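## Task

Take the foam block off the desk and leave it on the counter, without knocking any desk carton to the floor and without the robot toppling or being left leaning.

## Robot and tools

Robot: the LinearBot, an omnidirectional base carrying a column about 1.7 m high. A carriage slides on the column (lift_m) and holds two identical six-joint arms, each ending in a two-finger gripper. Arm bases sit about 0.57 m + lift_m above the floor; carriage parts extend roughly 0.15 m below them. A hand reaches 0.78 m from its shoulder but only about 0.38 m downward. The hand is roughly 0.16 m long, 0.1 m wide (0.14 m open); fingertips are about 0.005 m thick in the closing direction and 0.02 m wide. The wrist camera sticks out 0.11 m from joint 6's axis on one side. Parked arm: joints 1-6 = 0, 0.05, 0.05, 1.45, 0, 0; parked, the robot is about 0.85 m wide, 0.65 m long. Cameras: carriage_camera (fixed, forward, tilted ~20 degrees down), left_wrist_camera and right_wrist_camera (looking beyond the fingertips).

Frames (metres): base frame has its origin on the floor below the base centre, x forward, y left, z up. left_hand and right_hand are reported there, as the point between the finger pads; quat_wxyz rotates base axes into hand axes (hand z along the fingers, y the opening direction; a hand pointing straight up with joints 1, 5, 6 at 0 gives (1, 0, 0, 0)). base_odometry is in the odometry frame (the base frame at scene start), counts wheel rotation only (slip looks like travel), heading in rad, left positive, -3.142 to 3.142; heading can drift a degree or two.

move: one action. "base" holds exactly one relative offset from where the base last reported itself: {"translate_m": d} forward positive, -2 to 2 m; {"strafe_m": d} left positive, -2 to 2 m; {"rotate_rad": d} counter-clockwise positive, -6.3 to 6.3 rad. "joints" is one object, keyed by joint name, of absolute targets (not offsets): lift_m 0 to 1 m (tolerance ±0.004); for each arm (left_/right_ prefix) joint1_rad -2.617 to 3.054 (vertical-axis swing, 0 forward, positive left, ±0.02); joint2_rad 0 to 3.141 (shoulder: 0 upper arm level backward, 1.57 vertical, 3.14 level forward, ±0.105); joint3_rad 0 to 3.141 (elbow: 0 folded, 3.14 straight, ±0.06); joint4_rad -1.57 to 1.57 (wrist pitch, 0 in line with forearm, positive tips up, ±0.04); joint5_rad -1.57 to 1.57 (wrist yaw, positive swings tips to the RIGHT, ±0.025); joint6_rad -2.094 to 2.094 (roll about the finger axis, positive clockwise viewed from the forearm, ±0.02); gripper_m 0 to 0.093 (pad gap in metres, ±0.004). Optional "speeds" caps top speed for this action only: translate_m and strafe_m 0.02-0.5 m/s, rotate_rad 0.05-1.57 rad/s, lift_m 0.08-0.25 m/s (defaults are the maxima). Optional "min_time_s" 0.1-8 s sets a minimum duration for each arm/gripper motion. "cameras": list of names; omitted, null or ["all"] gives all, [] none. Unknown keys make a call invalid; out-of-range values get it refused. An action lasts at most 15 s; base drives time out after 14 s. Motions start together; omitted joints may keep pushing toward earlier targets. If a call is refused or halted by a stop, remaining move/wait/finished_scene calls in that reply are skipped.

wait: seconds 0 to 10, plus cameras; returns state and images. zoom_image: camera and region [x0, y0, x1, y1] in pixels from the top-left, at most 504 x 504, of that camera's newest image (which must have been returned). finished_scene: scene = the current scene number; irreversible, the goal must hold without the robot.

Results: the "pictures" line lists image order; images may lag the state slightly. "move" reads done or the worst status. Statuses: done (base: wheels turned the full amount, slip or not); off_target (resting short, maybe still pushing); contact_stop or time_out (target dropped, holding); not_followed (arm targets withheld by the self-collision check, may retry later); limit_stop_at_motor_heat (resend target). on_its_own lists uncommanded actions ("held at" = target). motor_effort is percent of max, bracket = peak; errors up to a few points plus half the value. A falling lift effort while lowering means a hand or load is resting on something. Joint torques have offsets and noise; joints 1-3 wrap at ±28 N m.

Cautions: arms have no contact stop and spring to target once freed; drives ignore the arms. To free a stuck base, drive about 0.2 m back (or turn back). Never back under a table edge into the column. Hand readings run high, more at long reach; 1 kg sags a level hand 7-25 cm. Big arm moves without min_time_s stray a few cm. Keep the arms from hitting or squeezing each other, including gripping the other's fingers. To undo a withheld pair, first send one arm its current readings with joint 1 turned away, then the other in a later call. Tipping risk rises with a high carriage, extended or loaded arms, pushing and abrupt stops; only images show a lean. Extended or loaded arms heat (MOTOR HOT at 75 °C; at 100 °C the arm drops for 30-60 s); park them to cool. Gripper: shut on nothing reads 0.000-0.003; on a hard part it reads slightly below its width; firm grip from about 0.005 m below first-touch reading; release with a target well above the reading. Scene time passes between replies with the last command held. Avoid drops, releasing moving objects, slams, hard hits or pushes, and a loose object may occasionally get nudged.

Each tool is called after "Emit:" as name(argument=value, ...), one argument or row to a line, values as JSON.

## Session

Emit:
move(
  joints={"lift_m": 0.9},
  cameras=["carriage_camera"],
)

Emit:
move(
  base={"rotate_rad": 1.4},
  cameras=["carriage_camera"],
)

Emit:
move(
  base={"rotate_rad": 1.4},
  cameras=["carriage_camera"],
)

Emit:
move(
  base={"rotate_rad": 1.4},
  cameras=["carriage_camera"],
)

Scene clock: 2.93 s.
Joint torques (N m): left_arm=[0.58 4.18 6 -0.21 -0.09 -0.04] | right_arm=[-0.06 4.45 6.97 -0.29 0 -0.12]
move: done
base_odometry: x=+0.000 y=+0.000 heading=+0.000
base_status: not commanded
joint_positions: lift_m=+0.900 left_joint1_rad=-0.005 left_joint2_rad=+0.047 left_joint3_rad=+0.038 left_joint4_rad=+1.447 left_joint5_rad=-0.039 left_joint6_rad=-0.008 left_gripper_m=+0.09396 right_joint1_rad=+0.004 right_joint2_rad=+0.041 right_joint3_rad=+0.059 right_joint4_rad=+1.485 right_joint5_rad=-0.003 right_joint6_rad=+0.011 right_gripper_m=+0.09396
joint_status: all done
motor_effort: lift_m=+31(38) drive_wheels=-1(4)
left_hand: x=+0.2672 y=+0.3155 z=+1.8818 quat_wxyz=(+0.998, -0.020, +0.066, -0.006) (m; base frame)
right_hand: x=+0.2494 y=-0.3084 z=+1.8884 quat_wxyz=(+0.999, -0.001, +0.034, +0.008) (m; base frame)
pictures: carriage_camera
Images, in order (width x height): carriage_camera 504x504.

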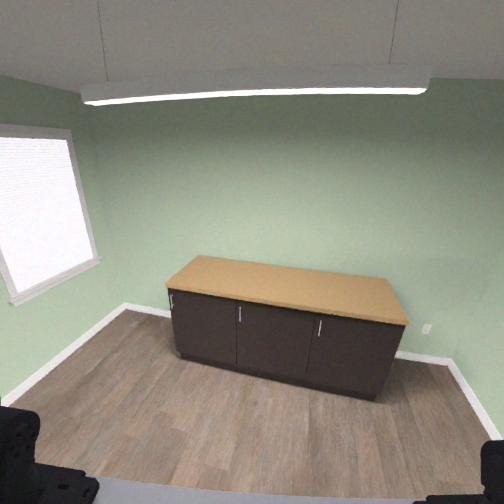

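Scene clock: 5.90 s.
Joint torques (N m): left_arm=[0.72 4.22 6.01 -0.21 -0.09 -0.04] | right_arm=[-0.01 4.51 6.97 -0.29 0 -0.11]
move: done
base_odometry: x=+0.000 y=+0.000 heading=+1.399
base_status: done
joint_positions: lift_m=+0.900 left_joint1_rad=-0.005 left_joint2_rad=+0.047 left_joint3_rad=+0.038 left_joint4_rad=+1.446 left_joint5_rad=-0.039 left_joint6_rad=-0.008 left_gripper_m=+0.09397 right_joint1_rad=+0.004 right_joint2_rad=+0.041 right_joint3_rad=+0.059 right_joint4_rad=+1.485 right_joint5_rad=-0.003 right_joint6_rad=+0.011 right_gripper_m=+0.09397
joint_status: not commanded
motor_effort: lift_m=+31(31) drive_wheels=+4(19)
left_hand: x=+0.2673 y=+0.3155 z=+1.8818 quat_wxyz=(+0.998, -0.020, +0.067, -0.006) (m; base frame)
right_hand: x=+0.2494 y=-0.3084 z=+1.8884 quat_wxyz=(+0.999, -0.001, +0.034, +0.008) (m; base frame)
pictures: carriage_camera
Images, in order (width x height): carriage_camera 504x504.

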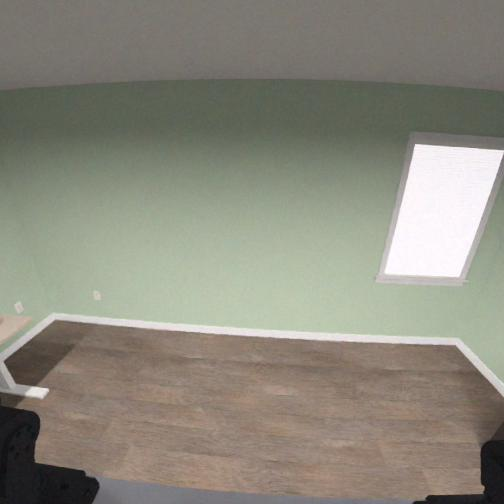

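Scene clock: 8.87 s.
Joint torques (N m): left_arm=[0.39 4.19 6.02 -0.21 -0.09 -0.04] | right_arm=[-0.03 4.48 6.99 -0.29 0 -0.12]
move: done
base_odometry: x=+0.000 y=+0.000 heading=+2.799
base_status: done
joint_positions: lift_m=+0.900 left_joint1_rad=-0.005 left_joint2_rad=+0.047 left_joint3_rad=+0.038 left_joint4_rad=+1.446 left_joint5_rad=-0.039 left_joint6_rad=-0.008 left_gripper_m=+0.09397 right_joint1_rad=+0.004 right_joint2_rad=+0.041 right_joint3_rad=+0.059 right_joint4_rad=+1.485 right_joint5_rad=-0.003 right_joint6_rad=+0.011 right_gripper_m=+0.09397
joint_status: not commanded
motor_effort: lift_m=+31(31) drive_wheels=+4(14)
left_hand: x=+0.2673 y=+0.3155 z=+1.8818 quat_wxyz=(+0.998, -0.020, +0.067, -0.006) (m; base frame)
right_hand: x=+0.2494 y=-0.3084 z=+1.8884 quat_wxyz=(+0.999, -0.001, +0.034, +0.008) (m; base frame)
pictures: carriage_camera
Images, in order (width x height): carriage_camera 504x504.

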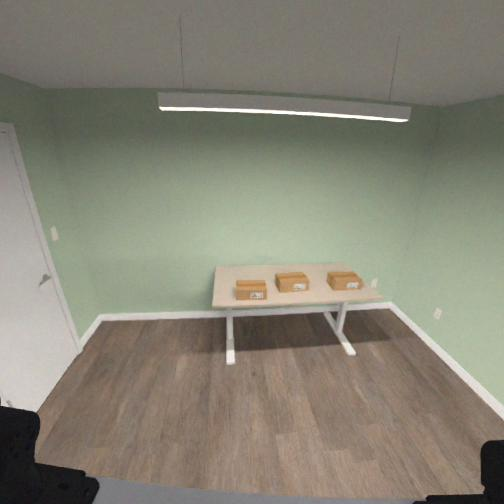

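Scene clock: 11.83 s.
Joint torques (N m): left_arm=[0.66 4.25 6 -0.21 -0.09 -0.04] | right_arm=[-0.06 4.48 6.99 -0.29 0 -0.12]
move: done
base_odometry: x=+0.000 y=+0.000 heading=-2.085
base_status: done
joint_positions: lift_m=+0.900 left_joint1_rad=-0.005 left_joint2_rad=+0.047 left_joint3_rad=+0.038 left_joint4_rad=+1.446 left_joint5_rad=-0.039 left_joint6_rad=-0.008 left_gripper_m=+0.09398 right_joint1_rad=+0.004 right_joint2_rad=+0.041 right_joint3_rad=+0.059 right_joint4_rad=+1.485 right_joint5_rad=-0.003 right_joint6_rad=+0.011 right_gripper_m=+0.09398
joint_status: not commanded
motor_effort: lift_m=+31(31) drive_wheels=+7(14)
left_hand: x=+0.2673 y=+0.3155 z=+1.8818 quat_wxyz=(+0.998, -0.020, +0.067, -0.006) (m; base frame)
right_hand: x=+0.2494 y=-0.3084 z=+1.8884 quat_wxyz=(+0.999, -0.001, +0.034, +0.008) (m; base frame)
pictures: carriage_camera
Images, in order (width x height): carriage_camera 504x504.

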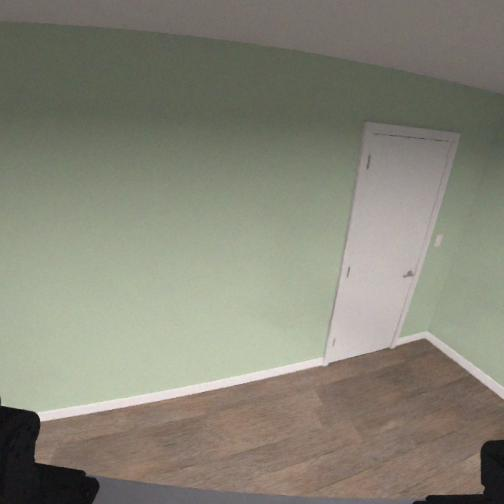

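Emit:
move(
  base={"rotate_rad": -1.302},
  cameras=[],
)

Emit:
move(
  base={"translate_m": 0.8},
  cameras=[],
)

Emit:
move(
  base={"strafe_m": -0.35},
  cameras=["carriage_camera"],
)

Emit:
zoom_image(
  camera="carriage_camera",
  region=[100, 260, 440, 480],
)

Scene clock: 27.37 s.
Joint torques (N m): left_arm=[0.57 4.23 5.98 -0.22 -0.09 -0.05] | right_arm=[-0.03 4.49 6.98 -0.3 0.01 -0.12]
move: done
base_odometry: x=+0.000 y=+0.000 heading=+2.897
base_status: done
joint_positions: lift_m=+0.900 left_joint1_rad=-0.005 left_joint2_rad=+0.047 left_joint3_rad=+0.038 left_joint4_rad=+1.446 left_joint5_rad=-0.039 left_joint6_rad=-0.008 left_gripper_m=+0.09398 right_joint1_rad=+0.004 right_joint2_rad=+0.041 right_joint3_rad=+0.059 right_joint4_rad=+1.485 right_joint5_rad=-0.003 right_joint6_rad=+0.011 right_gripper_m=+0.09398
joint_status: not commanded
motor_effort: lift_m=+31(31) drive_wheels=+6(18)
left_hand: x=+0.2674 y=+0.3155 z=+1.8818 quat_wxyz=(+0.998, -0.020, +0.067, -0.006) (m; base frame)
right_hand: x=+0.2494 y=-0.3084 z=+1.8884 quat_wxyz=(+0.999, -0.001, +0.034, +0.008) (m; base frame)
pictures: none
No camera images: "cameras" was empty.

Scene clock: 31.37 s.
Joint torques (N m): left_arm=[0.57 4.19 6.02 -0.2 -0.09 -0.05] | right_arm=[-0.05 4.52 7.04 -0.29 0.01 -0.11]
move: done
base_odometry: x=-0.776 y=+0.195 heading=+2.896
base_status: done
joint_positions: lift_m=+0.900 left_joint1_rad=-0.005 left_joint2_rad=+0.047 left_joint3_rad=+0.038 left_joint4_rad=+1.446 left_joint5_rad=-0.039 left_joint6_rad=-0.008 left_gripper_m=+0.09398 right_joint1_rad=+0.004 right_joint2_rad=+0.041 right_joint3_rad=+0.059 right_joint4_rad=+1.485 right_joint5_rad=-0.003 right_joint6_rad=+0.011 right_gripper_m=+0.09398
joint_status: not commanded
motor_effort: lift_m=+31(31) drive_wheels=-9(23)
left_hand: x=+0.2675 y=+0.3155 z=+1.8817 quat_wxyz=(+0.998, -0.020, +0.067, -0.006) (m; base frame)
right_hand: x=+0.2495 y=-0.3084 z=+1.8884 quat_wxyz=(+0.999, -0.001, +0.034, +0.008) (m; base frame)
pictures: none
No camera images: "cameras" was empty.

Scene clock: 34.03 s.
Joint torques (N m): left_arm=[0.55 4.23 6.05 -0.21 -0.08 -0.05] | right_arm=[-0.05 4.48 6.97 -0.29 -0.01 -0.11]
move: done
base_odometry: x=-0.691 y=+0.535 heading=+2.896
base_status: done
joint_positions: lift_m=+0.900 left_joint1_rad=-0.005 left_joint2_rad=+0.047 left_joint3_rad=+0.038 left_joint4_rad=+1.445 left_joint5_rad=-0.039 left_joint6_rad=-0.008 left_gripper_m=+0.09398 right_joint1_rad=+0.005 right_joint2_rad=+0.041 right_joint3_rad=+0.059 right_joint4_rad=+1.485 right_joint5_rad=-0.003 right_joint6_rad=+0.011 right_gripper_m=+0.09398
joint_status: not commanded
motor_effort: lift_m=+31(31) drive_wheels=-4(11)
left_hand: x=+0.2676 y=+0.3155 z=+1.8817 quat_wxyz=(+0.998, -0.020, +0.067, -0.005) (m; base frame)
right_hand: x=+0.2495 y=-0.3084 z=+1.8884 quat_wxyz=(+0.999, -0.001, +0.034, +0.008) (m; base frame)
pictures: carriage_camera
Images, in order (width x height): carriage_camera 504x504.

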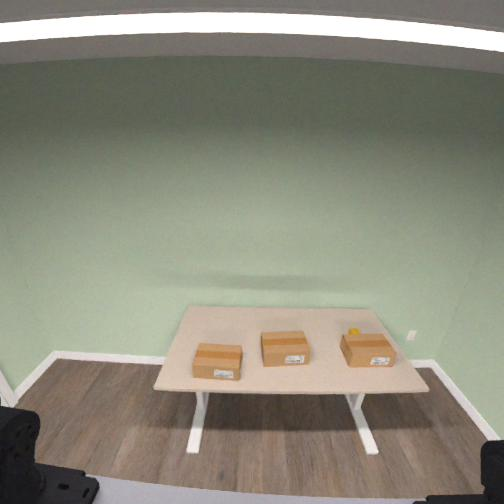

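Scaled by 1.482 from the camera's 504x504 image, which has a finer 720x720 frame.

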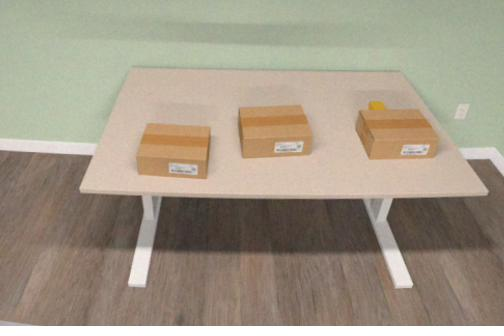

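Emit:
move(
  base={"strafe_m": -0.355},
  joints={"right_joint1_rad": 0, "right_joint2_rad": 1.57, "right_joint3_rad": 1.57, "right_joint4_rad": 0, "lift_m": 0.6},
  cameras=[],
)

Emit:
move(
  base={"translate_m": 0.58},
  speeds={"translate_m": 0.35},
  joints={"right_joint2_rad": 2.494, "right_joint3_rad": 1.935, "right_joint4_rad": -1.0, "lift_m": 0.5},
  min_time_s=1.5,
  cameras=["carriage_camera", "right_wrist_camera"],
)

Scene clock: 50.40 s.
Joint torques (N m): left_arm=[0.49 4.26 6.01 -0.19 -0.13 -0.08] | right_arm=[-0.1 -9.11 11.66 2.32 0.01 -0.11]
move: done
base_odometry: x=-0.605 y=+0.880 heading=+2.897
base_status: done
joint_positions: lift_m=+0.600 left_joint1_rad=-0.005 left_joint2_rad=+0.047 left_joint3_rad=+0.038 left_joint4_rad=+1.445 left_joint5_rad=-0.039 left_joint6_rad=-0.008 left_gripper_m=+0.09398 right_joint1_rad=+0.001 right_joint2_rad=+1.581 right_joint3_rad=+1.543 right_joint4_rad=+0.009 right_joint5_rad=-0.002 right_joint6_rad=+0.011 right_gripper_m=+0.09398
joint_status: all done
motor_effort: lift_m=+28(28) drive_wheels=-4(12)
left_hand: x=+0.2676 y=+0.3155 z=+1.5820 quat_wxyz=(+0.998, -0.020, +0.067, -0.005) (m; base frame)
right_hand: x=+0.7484 y=-0.3083 z=+1.5756 quat_wxyz=(+0.697, +0.003, +0.717, +0.005) (m; base frame)
pictures: none
No camera images: "cameras" was empty.

Scene clock: 53.87 s.
Joint torques (N m): left_arm=[0.62 4.25 6.12 -0.22 -0.09 -0.05] | right_arm=[-0.08 -13.39 9.31 0.18 0.01 -0.11]
move: done
base_odometry: x=-1.168 y=+1.021 heading=+2.896
base_status: done
joint_positions: lift_m=+0.500 left_joint1_rad=-0.005 left_joint2_rad=+0.047 left_joint3_rad=+0.038 left_joint4_rad=+1.446 left_joint5_rad=-0.039 left_joint6_rad=-0.008 left_gripper_m=+0.09398 right_joint1_rad=+0.001 right_joint2_rad=+2.491 right_joint3_rad=+1.912 right_joint4_rad=-0.982 right_joint5_rad=-0.002 right_joint6_rad=+0.011 right_gripper_m=+0.09398
joint_status: all done
motor_effort: lift_m=+27(28) drive_wheels=-9(15)
left_hand: x=+0.2674 y=+0.3155 z=+1.4821 quat_wxyz=(+0.998, -0.020, +0.067, -0.005) (m; base frame)
right_hand: x=+0.7031 y=-0.3083 z=+0.9985 quat_wxyz=(+0.005, +0.005, +1.000, +0.001) (m; base frame)
pictures: carriage_camera, right_wrist_camera
Images, in order (width x height): carriage_camera 504x504, right_wrist_camera 504x504.

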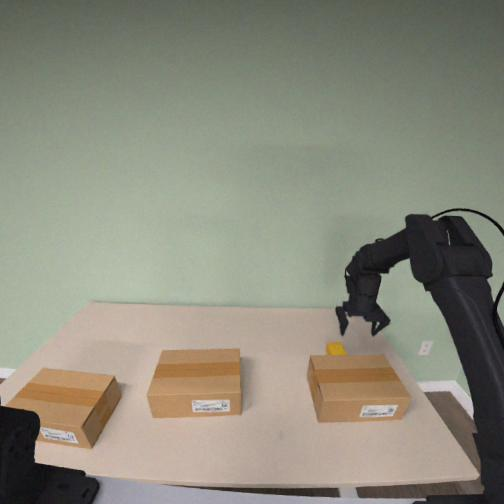

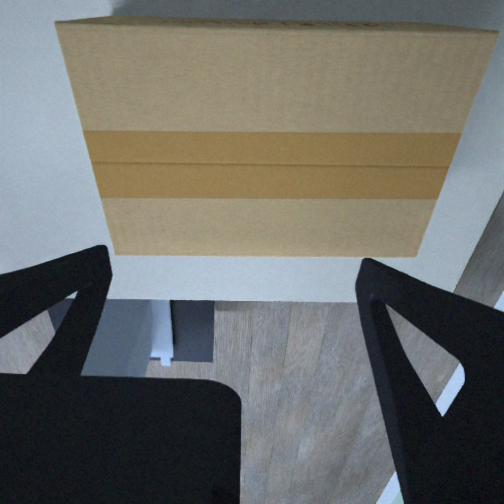

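Emit:
move(
  base={"translate_m": 0.09},
  speeds={"translate_m": 0.2},
  joints={"right_joint2_rad": 2.60, "right_joint3_rad": 2.12, "right_joint4_rad": -1.08, "lift_m": 0.5},
  cameras=["carriage_camera", "right_wrist_camera"],
)

Emit:
zoom_image(
  camera="right_wrist_camera",
  region=[130, 0, 380, 250],
)

Scene clock: 63.57 s.
Joint torques (N m): left_arm=[0.5 4.19 6.05 -0.2 -0.09 -0.04] | right_arm=[-0.08 -13.68 9.51 0.19 0.01 -0.12]
move: done
base_odometry: x=-1.255 y=+1.043 heading=+2.895
base_status: done
joint_positions: lift_m=+0.500 left_joint1_rad=-0.005 left_joint2_rad=+0.047 left_joint3_rad=+0.038 left_joint4_rad=+1.446 left_joint5_rad=-0.039 left_joint6_rad=-0.008 left_gripper_m=+0.09398 right_joint1_rad=+0.001 right_joint2_rad=+2.593 right_joint3_rad=+2.096 right_joint4_rad=-1.062 right_joint5_rad=-0.002 right_joint6_rad=+0.011 right_gripper_m=+0.09398
joint_status: all done
motor_effort: lift_m=+27(28) drive_wheels=-5(13)
left_hand: x=+0.2675 y=+0.3156 z=+1.4821 quat_wxyz=(+0.998, -0.020, +0.067, -0.005) (m; base frame)
right_hand: x=+0.7249 y=-0.3083 z=+0.9960 quat_wxyz=(+0.006, +0.005, +1.000, +0.001) (m; base frame)
pictures: carriage_camera, right_wrist_camera
Images, in order (width x height): carriage_camera 504x504, right_wrist_camera 504x504.

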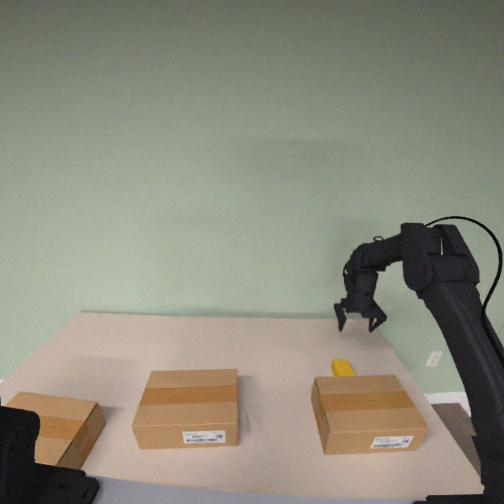

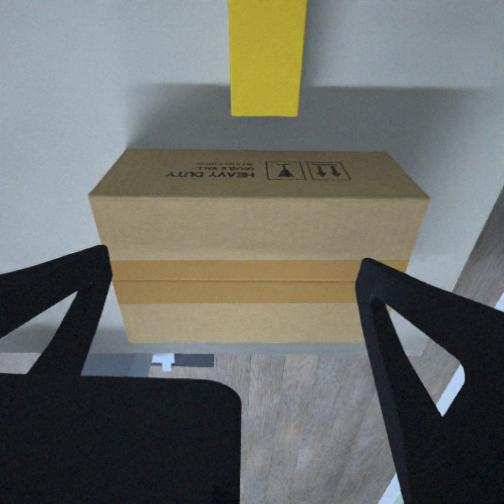

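Scaled by 2.016 from the camera's 504x504 image, which has a finer 720x720 frame.

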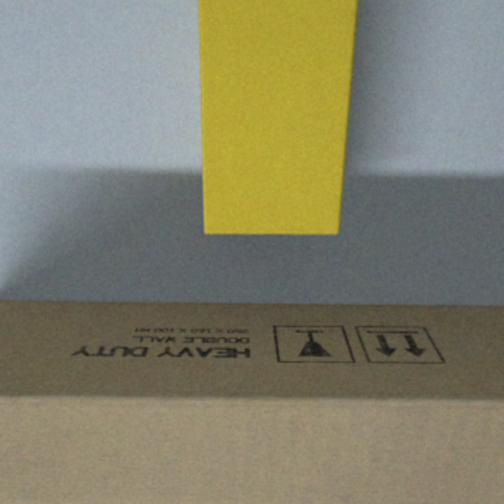

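Emit:
move(
  base={"translate_m": 0.02},
  speeds={"translate_m": 0.1},
  joints={"right_joint1_rad": -0.03, "right_joint2_rad": 2.675, "right_joint3_rad": 2.30, "right_joint4_rad": -1.185, "right_joint6_rad": -0.02},
  cameras=[],
)

Emit:
move(
  joints={"lift_m": 0.36},
  cameras=["right_wrist_camera"],
)

Scene clock: 87.77 s.
Joint torques (N m): left_arm=[0.51 4.29 6.06 -0.23 -0.1 -0.05] | right_arm=[-0.35 -14.01 9.66 0.21 0.01 -0.26]
move: done
base_odometry: x=-1.275 y=+1.048 heading=+2.895
base_status: done
joint_positions: lift_m=+0.500 left_joint1_rad=-0.005 left_joint2_rad=+0.047 left_joint3_rad=+0.038 left_joint4_rad=+1.445 left_joint5_rad=-0.039 left_joint6_rad=-0.008 left_gripper_m=+0.09398 right_joint1_rad=-0.027 right_joint2_rad=+2.666 right_joint3_rad=+2.276 right_joint4_rad=-1.166 right_joint5_rad=-0.002 right_joint6_rad=-0.007 right_gripper_m=+0.09398
joint_status: all done
motor_effort: lift_m=+27(28) drive_wheels=-5(12)
left_hand: x=+0.2676 y=+0.3156 z=+1.4820 quat_wxyz=(+0.998, -0.020, +0.067, -0.005) (m; base frame)
right_hand: x=+0.7403 y=-0.3223 z=+1.0053 quat_wxyz=(+0.007, +0.010, +1.000, +0.001) (m; base frame)
pictures: none
No camera images: "cameras" was empty.

Scene clock: 88.87 s.
Joint torques (N m): left_arm=[0.46 4.18 6 -0.2 -0.09 -0.05] | right_arm=[-0.36 -15.75 8.7 0.22 0.01 -0.24]
move: done
base_odometry: x=-1.275 y=+1.048 heading=+2.895
base_status: not commanded
joint_positions: lift_m=+0.360 left_joint1_rad=-0.005 left_joint2_rad=+0.047 left_joint3_rad=+0.038 left_joint4_rad=+1.445 left_joint5_rad=-0.039 left_joint6_rad=-0.008 left_gripper_m=+0.09398 right_joint1_rad=-0.027 right_joint2_rad=+2.684 right_joint3_rad=+2.285 right_joint4_rad=-1.172 right_joint5_rad=-0.002 right_joint6_rad=-0.008 right_gripper_m=+0.09398
joint_status: all done
motor_effort: lift_m=+27(28) drive_wheels=-5(7)
left_hand: x=+0.2676 y=+0.3156 z=+1.3420 quat_wxyz=(+0.998, -0.020, +0.067, -0.005) (m; base frame)
right_hand: x=+0.7386 y=-0.3222 z=+0.8593 quat_wxyz=(+0.000, +0.010, +1.000, +0.001) (m; base frame)
pictures: right_wrist_camera
Images, in order (width x height): right_wrist_camera 504x504.

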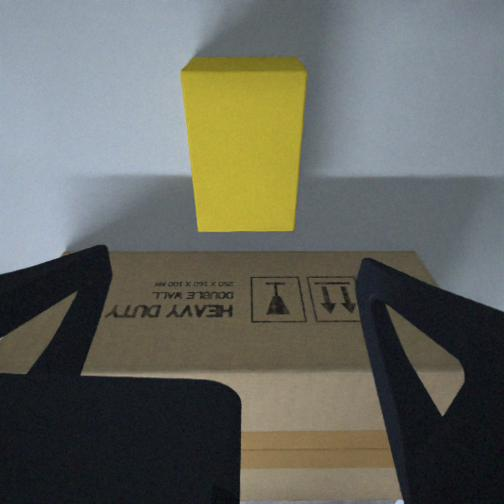

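Emit:
move(
  joints={"lift_m": 0.254, "right_joint1_rad": -0.034},
  speeds={"lift_m": 0.12},
  cameras=["right_wrist_camera"],
)

Emit:
move(
  joints={"right_gripper_m": 0.045},
  min_time_s=1.0,
  cameras=["right_wrist_camera"],
)

Emit:
move(
  joints={"lift_m": 0.3},
  speeds={"lift_m": 0.1},
  cameras=["right_wrist_camera"],
)

Scene clock: 104.33 s.
Joint torques (N m): left_arm=[0.57 4.33 6.17 -0.2 -0.1 -0.05] | right_arm=[-0.72 -15.92 8.5 0.23 0.01 -0.25]
move: done
base_odometry: x=-1.275 y=+1.048 heading=+2.895
base_status: not commanded
joint_positions: lift_m=+0.254 left_joint1_rad=-0.005 left_joint2_rad=+0.047 left_joint3_rad=+0.038 left_joint4_rad=+1.445 left_joint5_rad=-0.039 left_joint6_rad=-0.008 left_gripper_m=+0.09398 right_joint1_rad=-0.027 right_joint2_rad=+2.685 right_joint3_rad=+2.287 right_joint4_rad=-1.173 right_joint5_rad=-0.002 right_joint6_rad=-0.008 right_gripper_m=+0.09398
joint_status: all done
motor_effort: lift_m=+28(29) drive_wheels=+3(6)
left_hand: x=+0.2676 y=+0.3156 z=+1.2360 quat_wxyz=(+0.998, -0.020, +0.067, -0.005) (m; base frame)
right_hand: x=+0.7385 y=-0.3222 z=+0.7528 quat_wxyz=(+0.000, +0.010, +1.000, +0.001) (m; base frame)
pictures: right_wrist_camera
Images, in order (width x height): right_wrist_camera 504x504.

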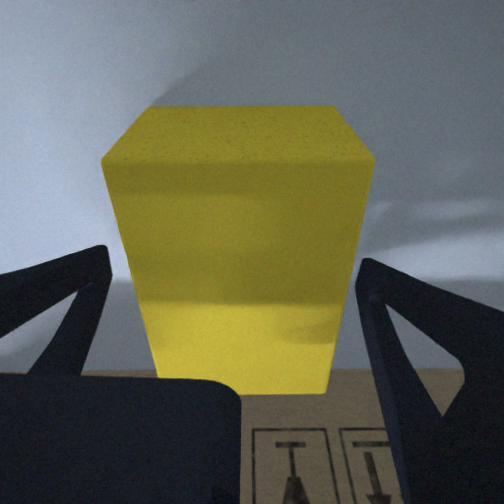

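Scene clock: 105.63 s.
Joint torques (N m): left_arm=[0.55 4.19 5.98 -0.2 -0.1 -0.05] | right_arm=[-0.55 -15.94 8.47 0.22 -0.01 -0.24]
move: off_target
base_odometry: x=-1.275 y=+1.048 heading=+2.895
base_status: not commanded
joint_positions: lift_m=+0.254 left_joint1_rad=-0.005 left_joint2_rad=+0.047 left_joint3_rad=+0.038 left_joint4_rad=+1.445 left_joint5_rad=-0.039 left_joint6_rad=-0.008 left_gripper_m=+0.09398 right_joint1_rad=-0.028 right_joint2_rad=+2.685 right_joint3_rad=+2.287 right_joint4_rad=-1.173 right_joint5_rad=-0.001 right_joint6_rad=-0.008 right_gripper_m=+0.05693
joint_status: right_gripper_m off_target (ended at +0.05696, target +0.04500)
motor_effort: lift_m=+27(28) drive_wheels=+2(6)
left_hand: x=+0.2676 y=+0.3156 z=+1.2360 quat_wxyz=(+0.998, -0.020, +0.067, -0.005) (m; base frame)
right_hand: x=+0.7384 y=-0.3230 z=+0.7528 quat_wxyz=(+0.000, +0.010, +1.000, +0.000) (m; base frame)
pictures: right_wrist_camera
Images, in order (width x height): right_wrist_camera 504x504.

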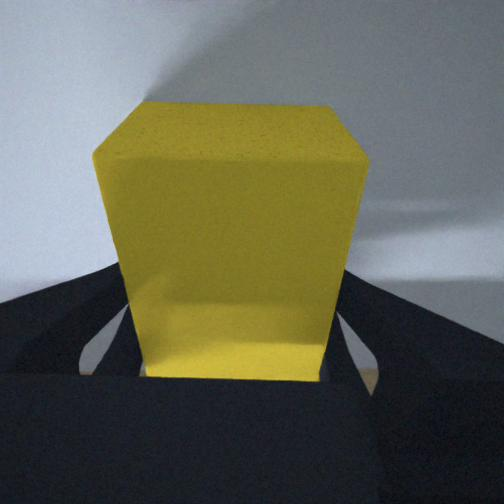

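Scene clock: 106.47 s.
Joint torques (N m): left_arm=[0.57 4.16 5.98 -0.19 -0.1 -0.05] | right_arm=[-0.53 -16.08 8.38 0.23 0 -0.23]
move: done
base_odometry: x=-1.275 y=+1.048 heading=+2.895
base_status: not commanded
joint_positions: lift_m=+0.300 left_joint1_rad=-0.005 left_joint2_rad=+0.047 left_joint3_rad=+0.038 left_joint4_rad=+1.445 left_joint5_rad=-0.039 left_joint6_rad=-0.008 left_gripper_m=+0.09398 right_joint1_rad=-0.028 right_joint2_rad=+2.687 right_joint3_rad=+2.288 right_joint4_rad=-1.174 right_joint5_rad=-0.001 right_joint6_rad=-0.008 right_gripper_m=+0.05693
joint_status: all done
motor_effort: lift_m=+30(38) drive_wheels=+2(7)
left_hand: x=+0.2676 y=+0.3156 z=+1.2818 quat_wxyz=(+0.998, -0.020, +0.067, -0.005) (m; base frame)
right_hand: x=+0.7382 y=-0.3230 z=+0.7979 quat_wxyz=(-0.001, +0.010, +1.000, +0.001) (m; base frame)
pictures: right_wrist_camera
Images, in order (width x height): right_wrist_camera 504x504.

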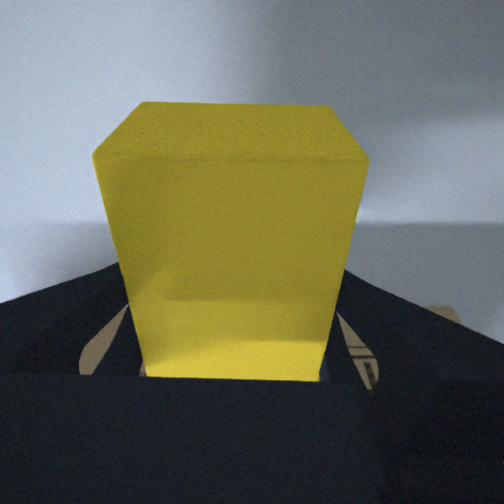

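Emit:
move(
  joints={"lift_m": 0.6},
  cameras=[],
)

Emit:
move(
  base={"translate_m": -0.5},
  speeds={"translate_m": 0.4},
  joints={"right_joint1_rad": 0, "right_joint2_rad": 2.3, "right_joint3_rad": 1.6, "right_joint4_rad": -0.86},
  min_time_s=1.5,
  cameras=["carriage_camera"],
)

Emit:
move(
  base={"rotate_rad": 3.145},
  speeds={"rotate_rad": 1.0},
  cameras=["carriage_camera"],
)

Emit:
move(
  base={"translate_m": 1.65},
  cameras=["carriage_camera"],
)

Scene clock: 131.17 s.
Joint torques (N m): left_arm=[0.55 4.12 6.04 -0.2 -0.08 -0.05] | right_arm=[-0.55 -16.17 8.29 0.25 -0.01 -0.24]
move: done
base_odometry: x=-1.275 y=+1.048 heading=+2.895
base_status: not commanded
joint_positions: lift_m=+0.600 left_joint1_rad=-0.005 left_joint2_rad=+0.047 left_joint3_rad=+0.038 left_joint4_rad=+1.445 left_joint5_rad=-0.039 left_joint6_rad=-0.008 left_gripper_m=+0.09398 right_joint1_rad=-0.028 right_joint2_rad=+2.688 right_joint3_rad=+2.289 right_joint4_rad=-1.175 right_joint5_rad=-0.001 right_joint6_rad=-0.008 right_gripper_m=+0.05693
joint_status: all done
motor_effort: lift_m=+31(37) drive_wheels=+3(6)
left_hand: x=+0.2676 y=+0.3156 z=+1.5817 quat_wxyz=(+0.998, -0.020, +0.067, -0.005) (m; base frame)
right_hand: x=+0.7380 y=-0.3230 z=+1.0975 quat_wxyz=(-0.002, +0.010, +1.000, +0.001) (m; base frame)
pictures: none
No camera images: "cameras" was empty.

Scene clock: 134.40 s.
Joint torques (N m): left_arm=[0.55 4.18 5.98 -0.17 -0.08 -0.05] | right_arm=[0.54 -16.35 6.02 0.46 0 -0.24]
move: done
base_odometry: x=-0.790 y=+0.926 heading=+2.895
base_status: done
joint_positions: lift_m=+0.600 left_joint1_rad=-0.005 left_joint2_rad=+0.047 left_joint3_rad=+0.038 left_joint4_rad=+1.445 left_joint5_rad=-0.039 left_joint6_rad=-0.008 left_gripper_m=+0.09398 right_joint1_rad=-0.007 right_joint2_rad=+2.341 right_joint3_rad=+1.603 right_joint4_rad=-0.880 right_joint5_rad=-0.001 right_joint6_rad=-0.008 right_gripper_m=+0.05693
joint_status: all done
motor_effort: lift_m=+31(31) drive_wheels=-3(15)
left_hand: x=+0.2677 y=+0.3156 z=+1.5817 quat_wxyz=(+0.998, -0.020, +0.067, -0.005) (m; base frame)
right_hand: x=+0.6465 y=-0.3116 z=+1.0912 quat_wxyz=(-0.024, -0.001, +1.000, +0.001) (m; base frame)
pictures: carriage_camera
Images, in order (width x height): carriage_camera 504x504.

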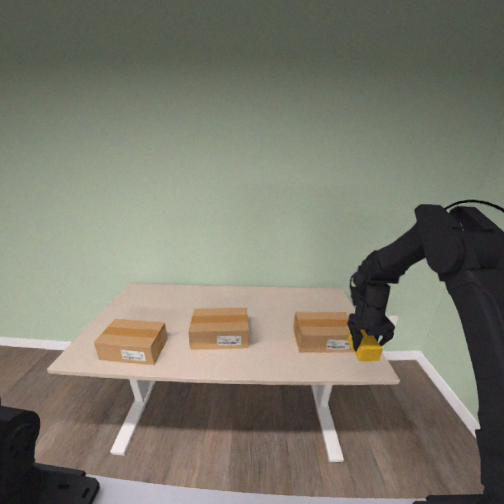

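Scene clock: 139.10 s.
Joint torques (N m): left_arm=[0.55 4.21 6 -0.19 -0.09 -0.04] | right_arm=[0.08 -16.42 6.12 0.34 -0.01 -0.22]
move: done
base_odometry: x=-0.790 y=+0.926 heading=-0.244
base_status: done
joint_positions: lift_m=+0.600 left_joint1_rad=-0.005 left_joint2_rad=+0.047 left_joint3_rad=+0.038 left_joint4_rad=+1.445 left_joint5_rad=-0.039 left_joint6_rad=-0.008 left_gripper_m=+0.09400 right_joint1_rad=-0.001 right_joint2_rad=+2.341 right_joint3_rad=+1.603 right_joint4_rad=-0.863 right_joint5_rad=-0.001 right_joint6_rad=-0.008 right_gripper_m=+0.05681
joint_status: not commanded
motor_effort: lift_m=+31(31) drive_wheels=+6(16)
left_hand: x=+0.2677 y=+0.3156 z=+1.5817 quat_wxyz=(+0.998, -0.020, +0.067, -0.005) (m; base frame)
right_hand: x=+0.6506 y=-0.3093 z=+1.0910 quat_wxyz=(-0.016, -0.004, +1.000, +0.000) (m; base frame)
pictures: carriage_camera
Images, in order (width x height): carriage_camera 504x504.

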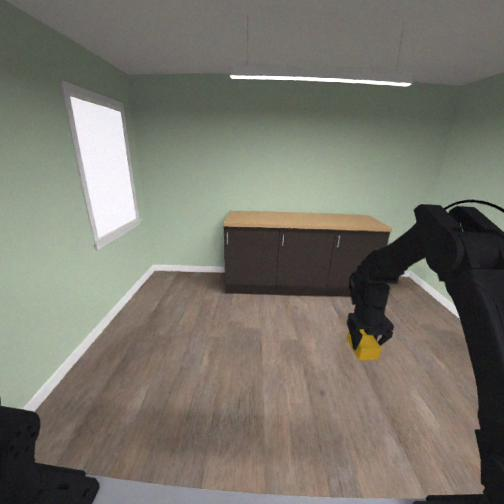

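Scene clock: 144.70 s.
Joint torques (N m): left_arm=[0.54 4.29 6.05 -0.19 -0.08 -0.04] | right_arm=[0.06 -16.23 6.11 0.33 -0.02 -0.23]
move: done
base_odometry: x=+0.812 y=+0.531 heading=-0.242
base_status: done
joint_positions: lift_m=+0.600 left_joint1_rad=-0.005 left_joint2_rad=+0.047 left_joint3_rad=+0.038 left_joint4_rad=+1.445 left_joint5_rad=-0.039 left_joint6_rad=-0.008 left_gripper_m=+0.09400 right_joint1_rad=-0.001 right_joint2_rad=+2.340 right_joint3_rad=+1.603 right_joint4_rad=-0.864 right_joint5_rad=-0.001 right_joint6_rad=-0.008 right_gripper_m=+0.05681
joint_status: not commanded
motor_effort: lift_m=+31(31) drive_wheels=-11(24)
left_hand: x=+0.2677 y=+0.3156 z=+1.5817 quat_wxyz=(+0.998, -0.020, +0.067, -0.005) (m; base frame)
right_hand: x=+0.6507 y=-0.3093 z=+1.0915 quat_wxyz=(-0.015, -0.004, +1.000, +0.000) (m; base frame)
pictures: carriage_camera
Images, in order (width x height): carriage_camera 504x504.

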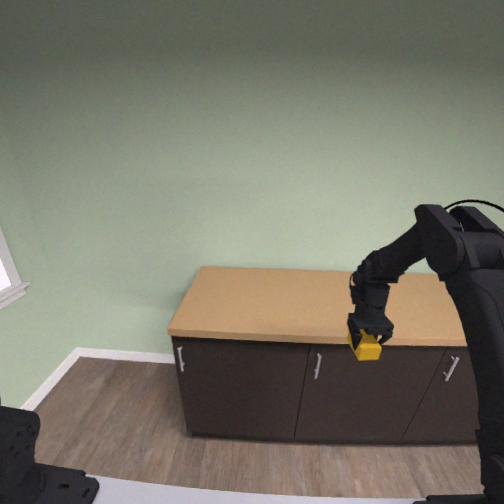

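Emit:
move(
  base={"translate_m": 0.4},
  speeds={"translate_m": 0.3},
  cameras=[],
)

Emit:
move(
  joints={"lift_m": 0.475},
  speeds={"lift_m": 0.15},
  cameras=["carriage_camera", "right_wrist_camera"],
)

Emit:
move(
  joints={"lift_m": 0.456},
  speeds={"lift_m": 0.08},
  cameras=["carriage_camera"],
)

Emit:
zoom_image(
  camera="carriage_camera",
  region=[280, 250, 460, 430],
)

Scene clock: 159.77 s.
Joint torques (N m): left_arm=[0.53 4.21 6.06 -0.22 -0.08 -0.04] | right_arm=[0.08 -16.21 6.17 0.34 -0.02 -0.24]
move: done
base_odometry: x=+1.201 y=+0.436 heading=-0.241
base_status: done
joint_positions: lift_m=+0.600 left_joint1_rad=-0.005 left_joint2_rad=+0.047 left_joint3_rad=+0.038 left_joint4_rad=+1.446 left_joint5_rad=-0.039 left_joint6_rad=-0.008 left_gripper_m=+0.09400 right_joint1_rad=-0.001 right_joint2_rad=+2.339 right_joint3_rad=+1.603 right_joint4_rad=-0.864 right_joint5_rad=-0.001 right_joint6_rad=-0.008 right_gripper_m=+0.05681
joint_status: not commanded
motor_effort: lift_m=+31(31) drive_wheels=-8(19)
left_hand: x=+0.2673 y=+0.3156 z=+1.5818 quat_wxyz=(+0.998, -0.020, +0.067, -0.005) (m; base frame)
right_hand: x=+0.6508 y=-0.3093 z=+1.0918 quat_wxyz=(-0.015, -0.004, +1.000, +0.000) (m; base frame)
pictures: none
No camera images: "cameras" was empty.

Scene clock: 161.03 s.
Joint torques (N m): left_arm=[0.61 4.27 6.06 -0.22 -0.09 -0.05] | right_arm=[0.08 -14.79 6.6 0.35 -0.02 -0.23]
move: done
base_odometry: x=+1.201 y=+0.436 heading=-0.241
base_status: not commanded
joint_positions: lift_m=+0.475 left_joint1_rad=-0.005 left_joint2_rad=+0.047 left_joint3_rad=+0.038 left_joint4_rad=+1.446 left_joint5_rad=-0.039 left_joint6_rad=-0.008 left_gripper_m=+0.09400 right_joint1_rad=-0.001 right_joint2_rad=+2.326 right_joint3_rad=+1.599 right_joint4_rad=-0.864 right_joint5_rad=-0.001 right_joint6_rad=-0.008 right_gripper_m=+0.05681
joint_status: all done
motor_effort: lift_m=+28(29) drive_wheels=+7(12)
left_hand: x=+0.2673 y=+0.3156 z=+1.4571 quat_wxyz=(+0.998, -0.020, +0.067, -0.005) (m; base frame)
right_hand: x=+0.6517 y=-0.3093 z=+0.9716 quat_wxyz=(-0.010, -0.004, +1.000, +0.000) (m; base frame)
pictures: carriage_camera, right_wrist_camera
Images, in order (width x height): carriage_camera 504x504, right_wrist_camera 504x504.

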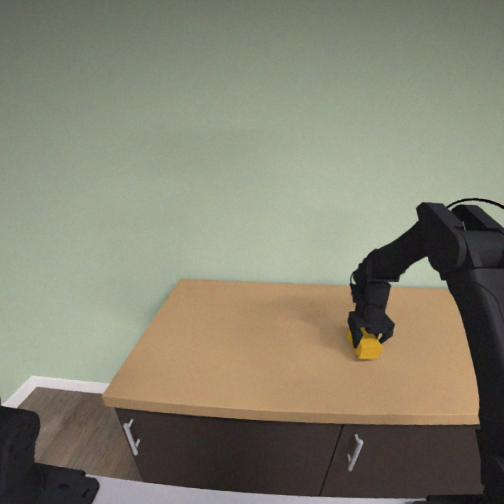

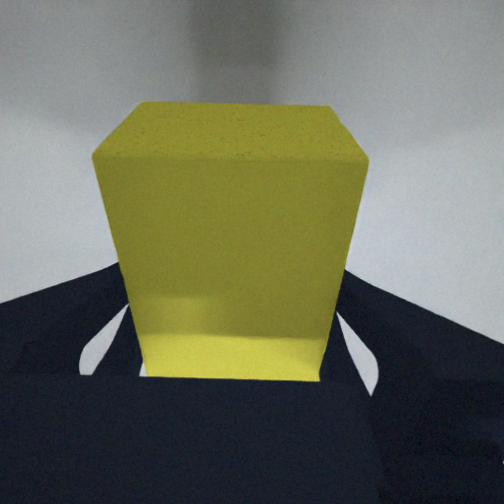

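Scene clock: 161.63 s.
Joint torques (N m): left_arm=[0.55 4.23 6.02 -0.23 -0.08 -0.06] | right_arm=[0.08 -14.65 6.78 0.35 0 -0.23]
move: done
base_odometry: x=+1.201 y=+0.436 heading=-0.241
base_status: not commanded
joint_positions: lift_m=+0.456 left_joint1_rad=-0.005 left_joint2_rad=+0.047 left_joint3_rad=+0.038 left_joint4_rad=+1.446 left_joint5_rad=-0.039 left_joint6_rad=-0.008 left_gripper_m=+0.09400 right_joint1_rad=-0.001 right_joint2_rad=+2.324 right_joint3_rad=+1.597 right_joint4_rad=-0.863 right_joint5_rad=-0.001 right_joint6_rad=-0.008 right_gripper_m=+0.05681
joint_status: all done
motor_effort: lift_m=+27(28) drive_wheels=-9(10)
left_hand: x=+0.2673 y=+0.3156 z=+1.4381 quat_wxyz=(+0.998, -0.020, +0.067, -0.005) (m; base frame)
right_hand: x=+0.6515 y=-0.3093 z=+0.9529 quat_wxyz=(-0.010, -0.004, +1.000, +0.000) (m; base frame)
pictures: carriage_camera
Images, in order (width x height): carriage_camera 504x504.

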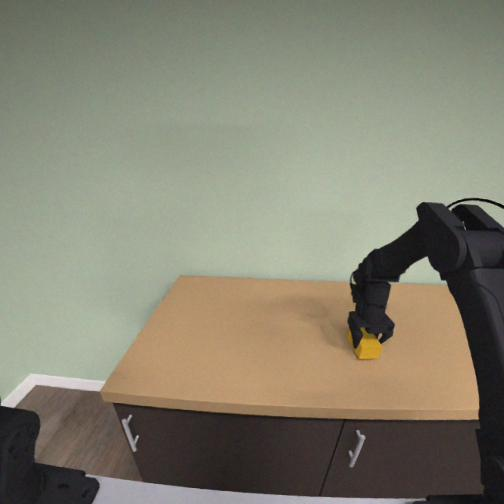

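Scaled by 2.800 from the camera's 504x504 image, which has a finer 720x720 frame.

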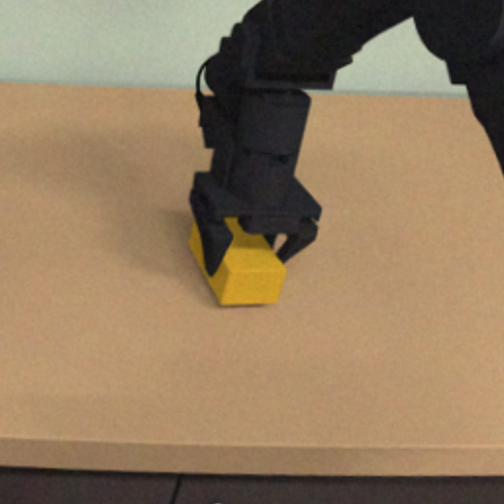

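Emit:
move(
  joints={"lift_m": 0.447},
  speeds={"lift_m": 0.08},
  cameras=[],
)

Emit:
move(
  joints={"lift_m": 0.441},
  speeds={"lift_m": 0.08},
  cameras=["right_wrist_camera"],
)

Scene clock: 166.13 s.
Joint torques (N m): left_arm=[0.51 4.25 5.98 -0.18 -0.06 -0.05] | right_arm=[0.08 -14.49 7.01 0.35 -0.01 -0.24]
move: done
base_odometry: x=+1.201 y=+0.436 heading=-0.241
base_status: not commanded
joint_positions: lift_m=+0.447 left_joint1_rad=-0.005 left_joint2_rad=+0.047 left_joint3_rad=+0.038 left_joint4_rad=+1.446 left_joint5_rad=-0.039 left_joint6_rad=-0.008 left_gripper_m=+0.09400 right_joint1_rad=-0.001 right_joint2_rad=+2.323 right_joint3_rad=+1.595 right_joint4_rad=-0.863 right_joint5_rad=-0.001 right_joint6_rad=-0.008 right_gripper_m=+0.05681
joint_status: all done
motor_effort: lift_m=+28(29) drive_wheels=+6(12)
left_hand: x=+0.2673 y=+0.3156 z=+1.4290 quat_wxyz=(+0.998, -0.020, +0.067, -0.005) (m; base frame)
right_hand: x=+0.6510 y=-0.3093 z=+0.9439 quat_wxyz=(-0.010, -0.004, +1.000, +0.000) (m; base frame)
pictures: none
No camera images: "cameras" was empty.

Scene clock: 166.57 s.
Joint torques (N m): left_arm=[0.55 4.25 5.91 -0.22 -0.08 -0.05] | right_arm=[0.06 -14.19 6.97 0.37 -0.02 -0.22]
move: done
base_odometry: x=+1.201 y=+0.436 heading=-0.241
base_status: not commanded
joint_positions: lift_m=+0.441 left_joint1_rad=-0.005 left_joint2_rad=+0.047 left_joint3_rad=+0.038 left_joint4_rad=+1.446 left_joint5_rad=-0.039 left_joint6_rad=-0.008 left_gripper_m=+0.09400 right_joint1_rad=-0.001 right_joint2_rad=+2.320 right_joint3_rad=+1.595 right_joint4_rad=-0.863 right_joint5_rad=-0.001 right_joint6_rad=-0.008 right_gripper_m=+0.05681
joint_status: all done
motor_effort: lift_m=+26(27) drive_wheels=-10(11)
left_hand: x=+0.2673 y=+0.3156 z=+1.4231 quat_wxyz=(+0.998, -0.020, +0.067, -0.005) (m; base frame)
right_hand: x=+0.6517 y=-0.3093 z=+0.9394 quat_wxyz=(-0.008, -0.004, +1.000, +0.000) (m; base frame)
pictures: right_wrist_camera
Images, in order (width x height): right_wrist_camera 504x504.

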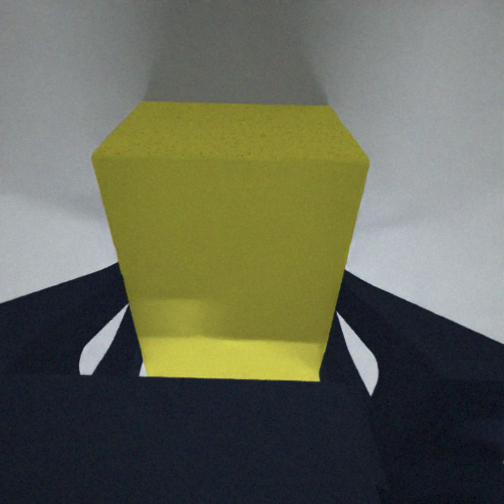

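Emit:
move(
  joints={"lift_m": 0.434},
  speeds={"lift_m": 0.08},
  cameras=["carriage_camera"],
)

Emit:
zoom_image(
  camera="carriage_camera",
  region=[310, 280, 430, 400],
)

Scene clock: 171.80 s.
Joint torques (N m): left_arm=[0.53 4.23 6.12 -0.24 -0.08 -0.05] | right_arm=[0.06 -12.77 7.04 0.5 -0.01 -0.23]
move: done
base_odometry: x=+1.201 y=+0.436 heading=-0.241
base_status: not commanded
joint_positions: lift_m=+0.434 left_joint1_rad=-0.005 left_joint2_rad=+0.047 left_joint3_rad=+0.038 left_joint4_rad=+1.446 left_joint5_rad=-0.039 left_joint6_rad=-0.008 left_gripper_m=+0.09400 right_joint1_rad=-0.001 right_joint2_rad=+2.306 right_joint3_rad=+1.595 right_joint4_rad=-0.874 right_joint5_rad=-0.001 right_joint6_rad=-0.008 right_gripper_m=+0.05681
joint_status: all done
motor_effort: lift_m=+25(26) drive_wheels=+7(9)
left_hand: x=+0.2673 y=+0.3156 z=+1.4162 quat_wxyz=(+0.998, -0.020, +0.067, -0.005) (m; base frame)
right_hand: x=+0.6511 y=-0.3093 z=+0.9380 quat_wxyz=(-0.007, -0.004, +1.000, +0.000) (m; base frame)
pictures: carriage_camera
Images, in order (width x height): carriage_camera 504x504.

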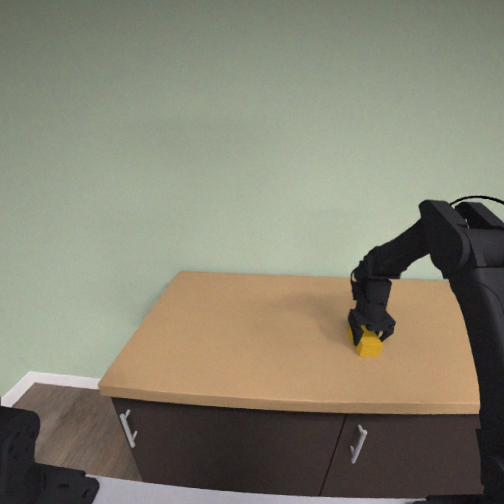

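Scaled by 4.200 from the camera's 504x504 image, which has a finer 720x720 frame.

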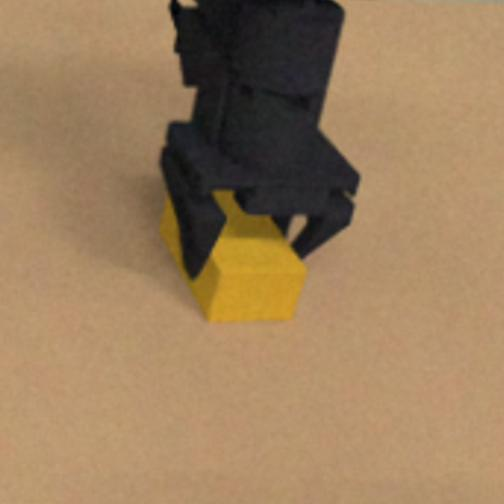

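Emit:
move(
  joints={"lift_m": 0.441},
  speeds={"lift_m": 0.08},
  cameras=[],
)

Emit:
move(
  joints={"right_gripper_m": 0.09},
  min_time_s=1.0,
  cameras=[],
)

Emit:
move(
  joints={"lift_m": 0.56},
  speeds={"lift_m": 0.2},
  cameras=["carriage_camera", "right_wrist_camera"],
)

Scene clock: 178.90 s.
Joint torques (N m): left_arm=[0.57 4.19 6.09 -0.25 -0.08 -0.04] | right_arm=[0.03 -12.79 6.94 0.45 0 -0.24]
move: done
base_odometry: x=+1.201 y=+0.436 heading=-0.241
base_status: not commanded
joint_positions: lift_m=+0.441 left_joint1_rad=-0.005 left_joint2_rad=+0.047 left_joint3_rad=+0.038 left_joint4_rad=+1.446 left_joint5_rad=-0.039 left_joint6_rad=-0.008 left_gripper_m=+0.09400 right_joint1_rad=-0.001 right_joint2_rad=+2.307 right_joint3_rad=+1.595 right_joint4_rad=-0.869 right_joint5_rad=-0.001 right_joint6_rad=-0.008 right_gripper_m=+0.05681
joint_status: all done
motor_effort: lift_m=+31(37) drive_wheels=+8(11)
left_hand: x=+0.2674 y=+0.3156 z=+1.4228 quat_wxyz=(+0.998, -0.020, +0.067, -0.005) (m; base frame)
right_hand: x=+0.6524 y=-0.3093 z=+0.9442 quat_wxyz=(-0.005, -0.004, +1.000, +0.000) (m; base frame)
pictures: none
No camera images: "cameras" was empty.

Scene clock: 180.20 s.
Joint torques (N m): left_arm=[0.57 4.21 6.02 -0.2 -0.08 -0.05] | right_arm=[0.08 -12.86 6.98 0.44 0 -0.23]
move: done
base_odometry: x=+1.201 y=+0.436 heading=-0.241
base_status: not commanded
joint_positions: lift_m=+0.441 left_joint1_rad=-0.005 left_joint2_rad=+0.047 left_joint3_rad=+0.038 left_joint4_rad=+1.446 left_joint5_rad=-0.039 left_joint6_rad=-0.008 left_gripper_m=+0.09400 right_joint1_rad=-0.001 right_joint2_rad=+2.307 right_joint3_rad=+1.595 right_joint4_rad=-0.869 right_joint5_rad=-0.001 right_joint6_rad=-0.008 right_gripper_m=+0.08994
joint_status: all done
motor_effort: lift_m=+31(31) drive_wheels=+8(12)
left_hand: x=+0.2674 y=+0.3156 z=+1.4228 quat_wxyz=(+0.998, -0.020, +0.067, -0.005) (m; base frame)
right_hand: x=+0.6524 y=-0.3093 z=+0.9442 quat_wxyz=(-0.005, -0.004, +1.000, +0.000) (m; base frame)
pictures: none
No camera images: "cameras" was empty.

Scene clock: 181.27 s.
Joint torques (N m): left_arm=[0.53 4.25 6.01 -0.21 -0.09 -0.04] | right_arm=[0.05 -13.04 6.97 0.44 -0.02 -0.22]
move: done
base_odometry: x=+1.201 y=+0.436 heading=-0.241
base_status: not commanded
joint_positions: lift_m=+0.560 left_joint1_rad=-0.005 left_joint2_rad=+0.047 left_joint3_rad=+0.038 left_joint4_rad=+1.446 left_joint5_rad=-0.039 left_joint6_rad=-0.008 left_gripper_m=+0.09400 right_joint1_rad=-0.001 right_joint2_rad=+2.308 right_joint3_rad=+1.595 right_joint4_rad=-0.868 right_joint5_rad=-0.001 right_joint6_rad=-0.008 right_gripper_m=+0.08994
joint_status: all done
motor_effort: lift_m=+31(38) drive_wheels=-9(11)
left_hand: x=+0.2674 y=+0.3156 z=+1.5418 quat_wxyz=(+0.998, -0.020, +0.067, -0.005) (m; base frame)
right_hand: x=+0.6523 y=-0.3093 z=+1.0628 quat_wxyz=(-0.005, -0.004, +1.000, +0.000) (m; base frame)
pictures: carriage_camera, right_wrist_camera
Images, in order (width x height): carriage_camera 504x504, right_wrist_camera 504x504.

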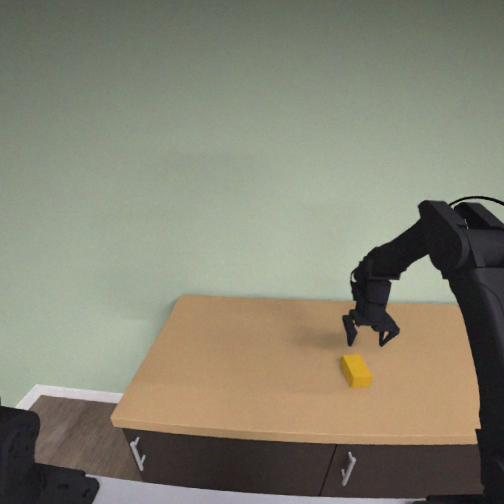

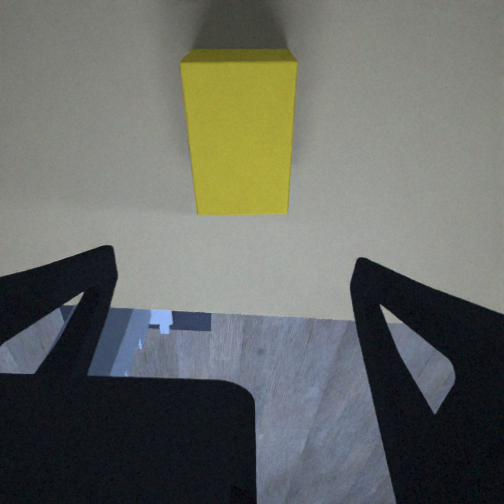

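Emit:
finished_scene(
  scene=2,
)

The scene is finished: the task was done.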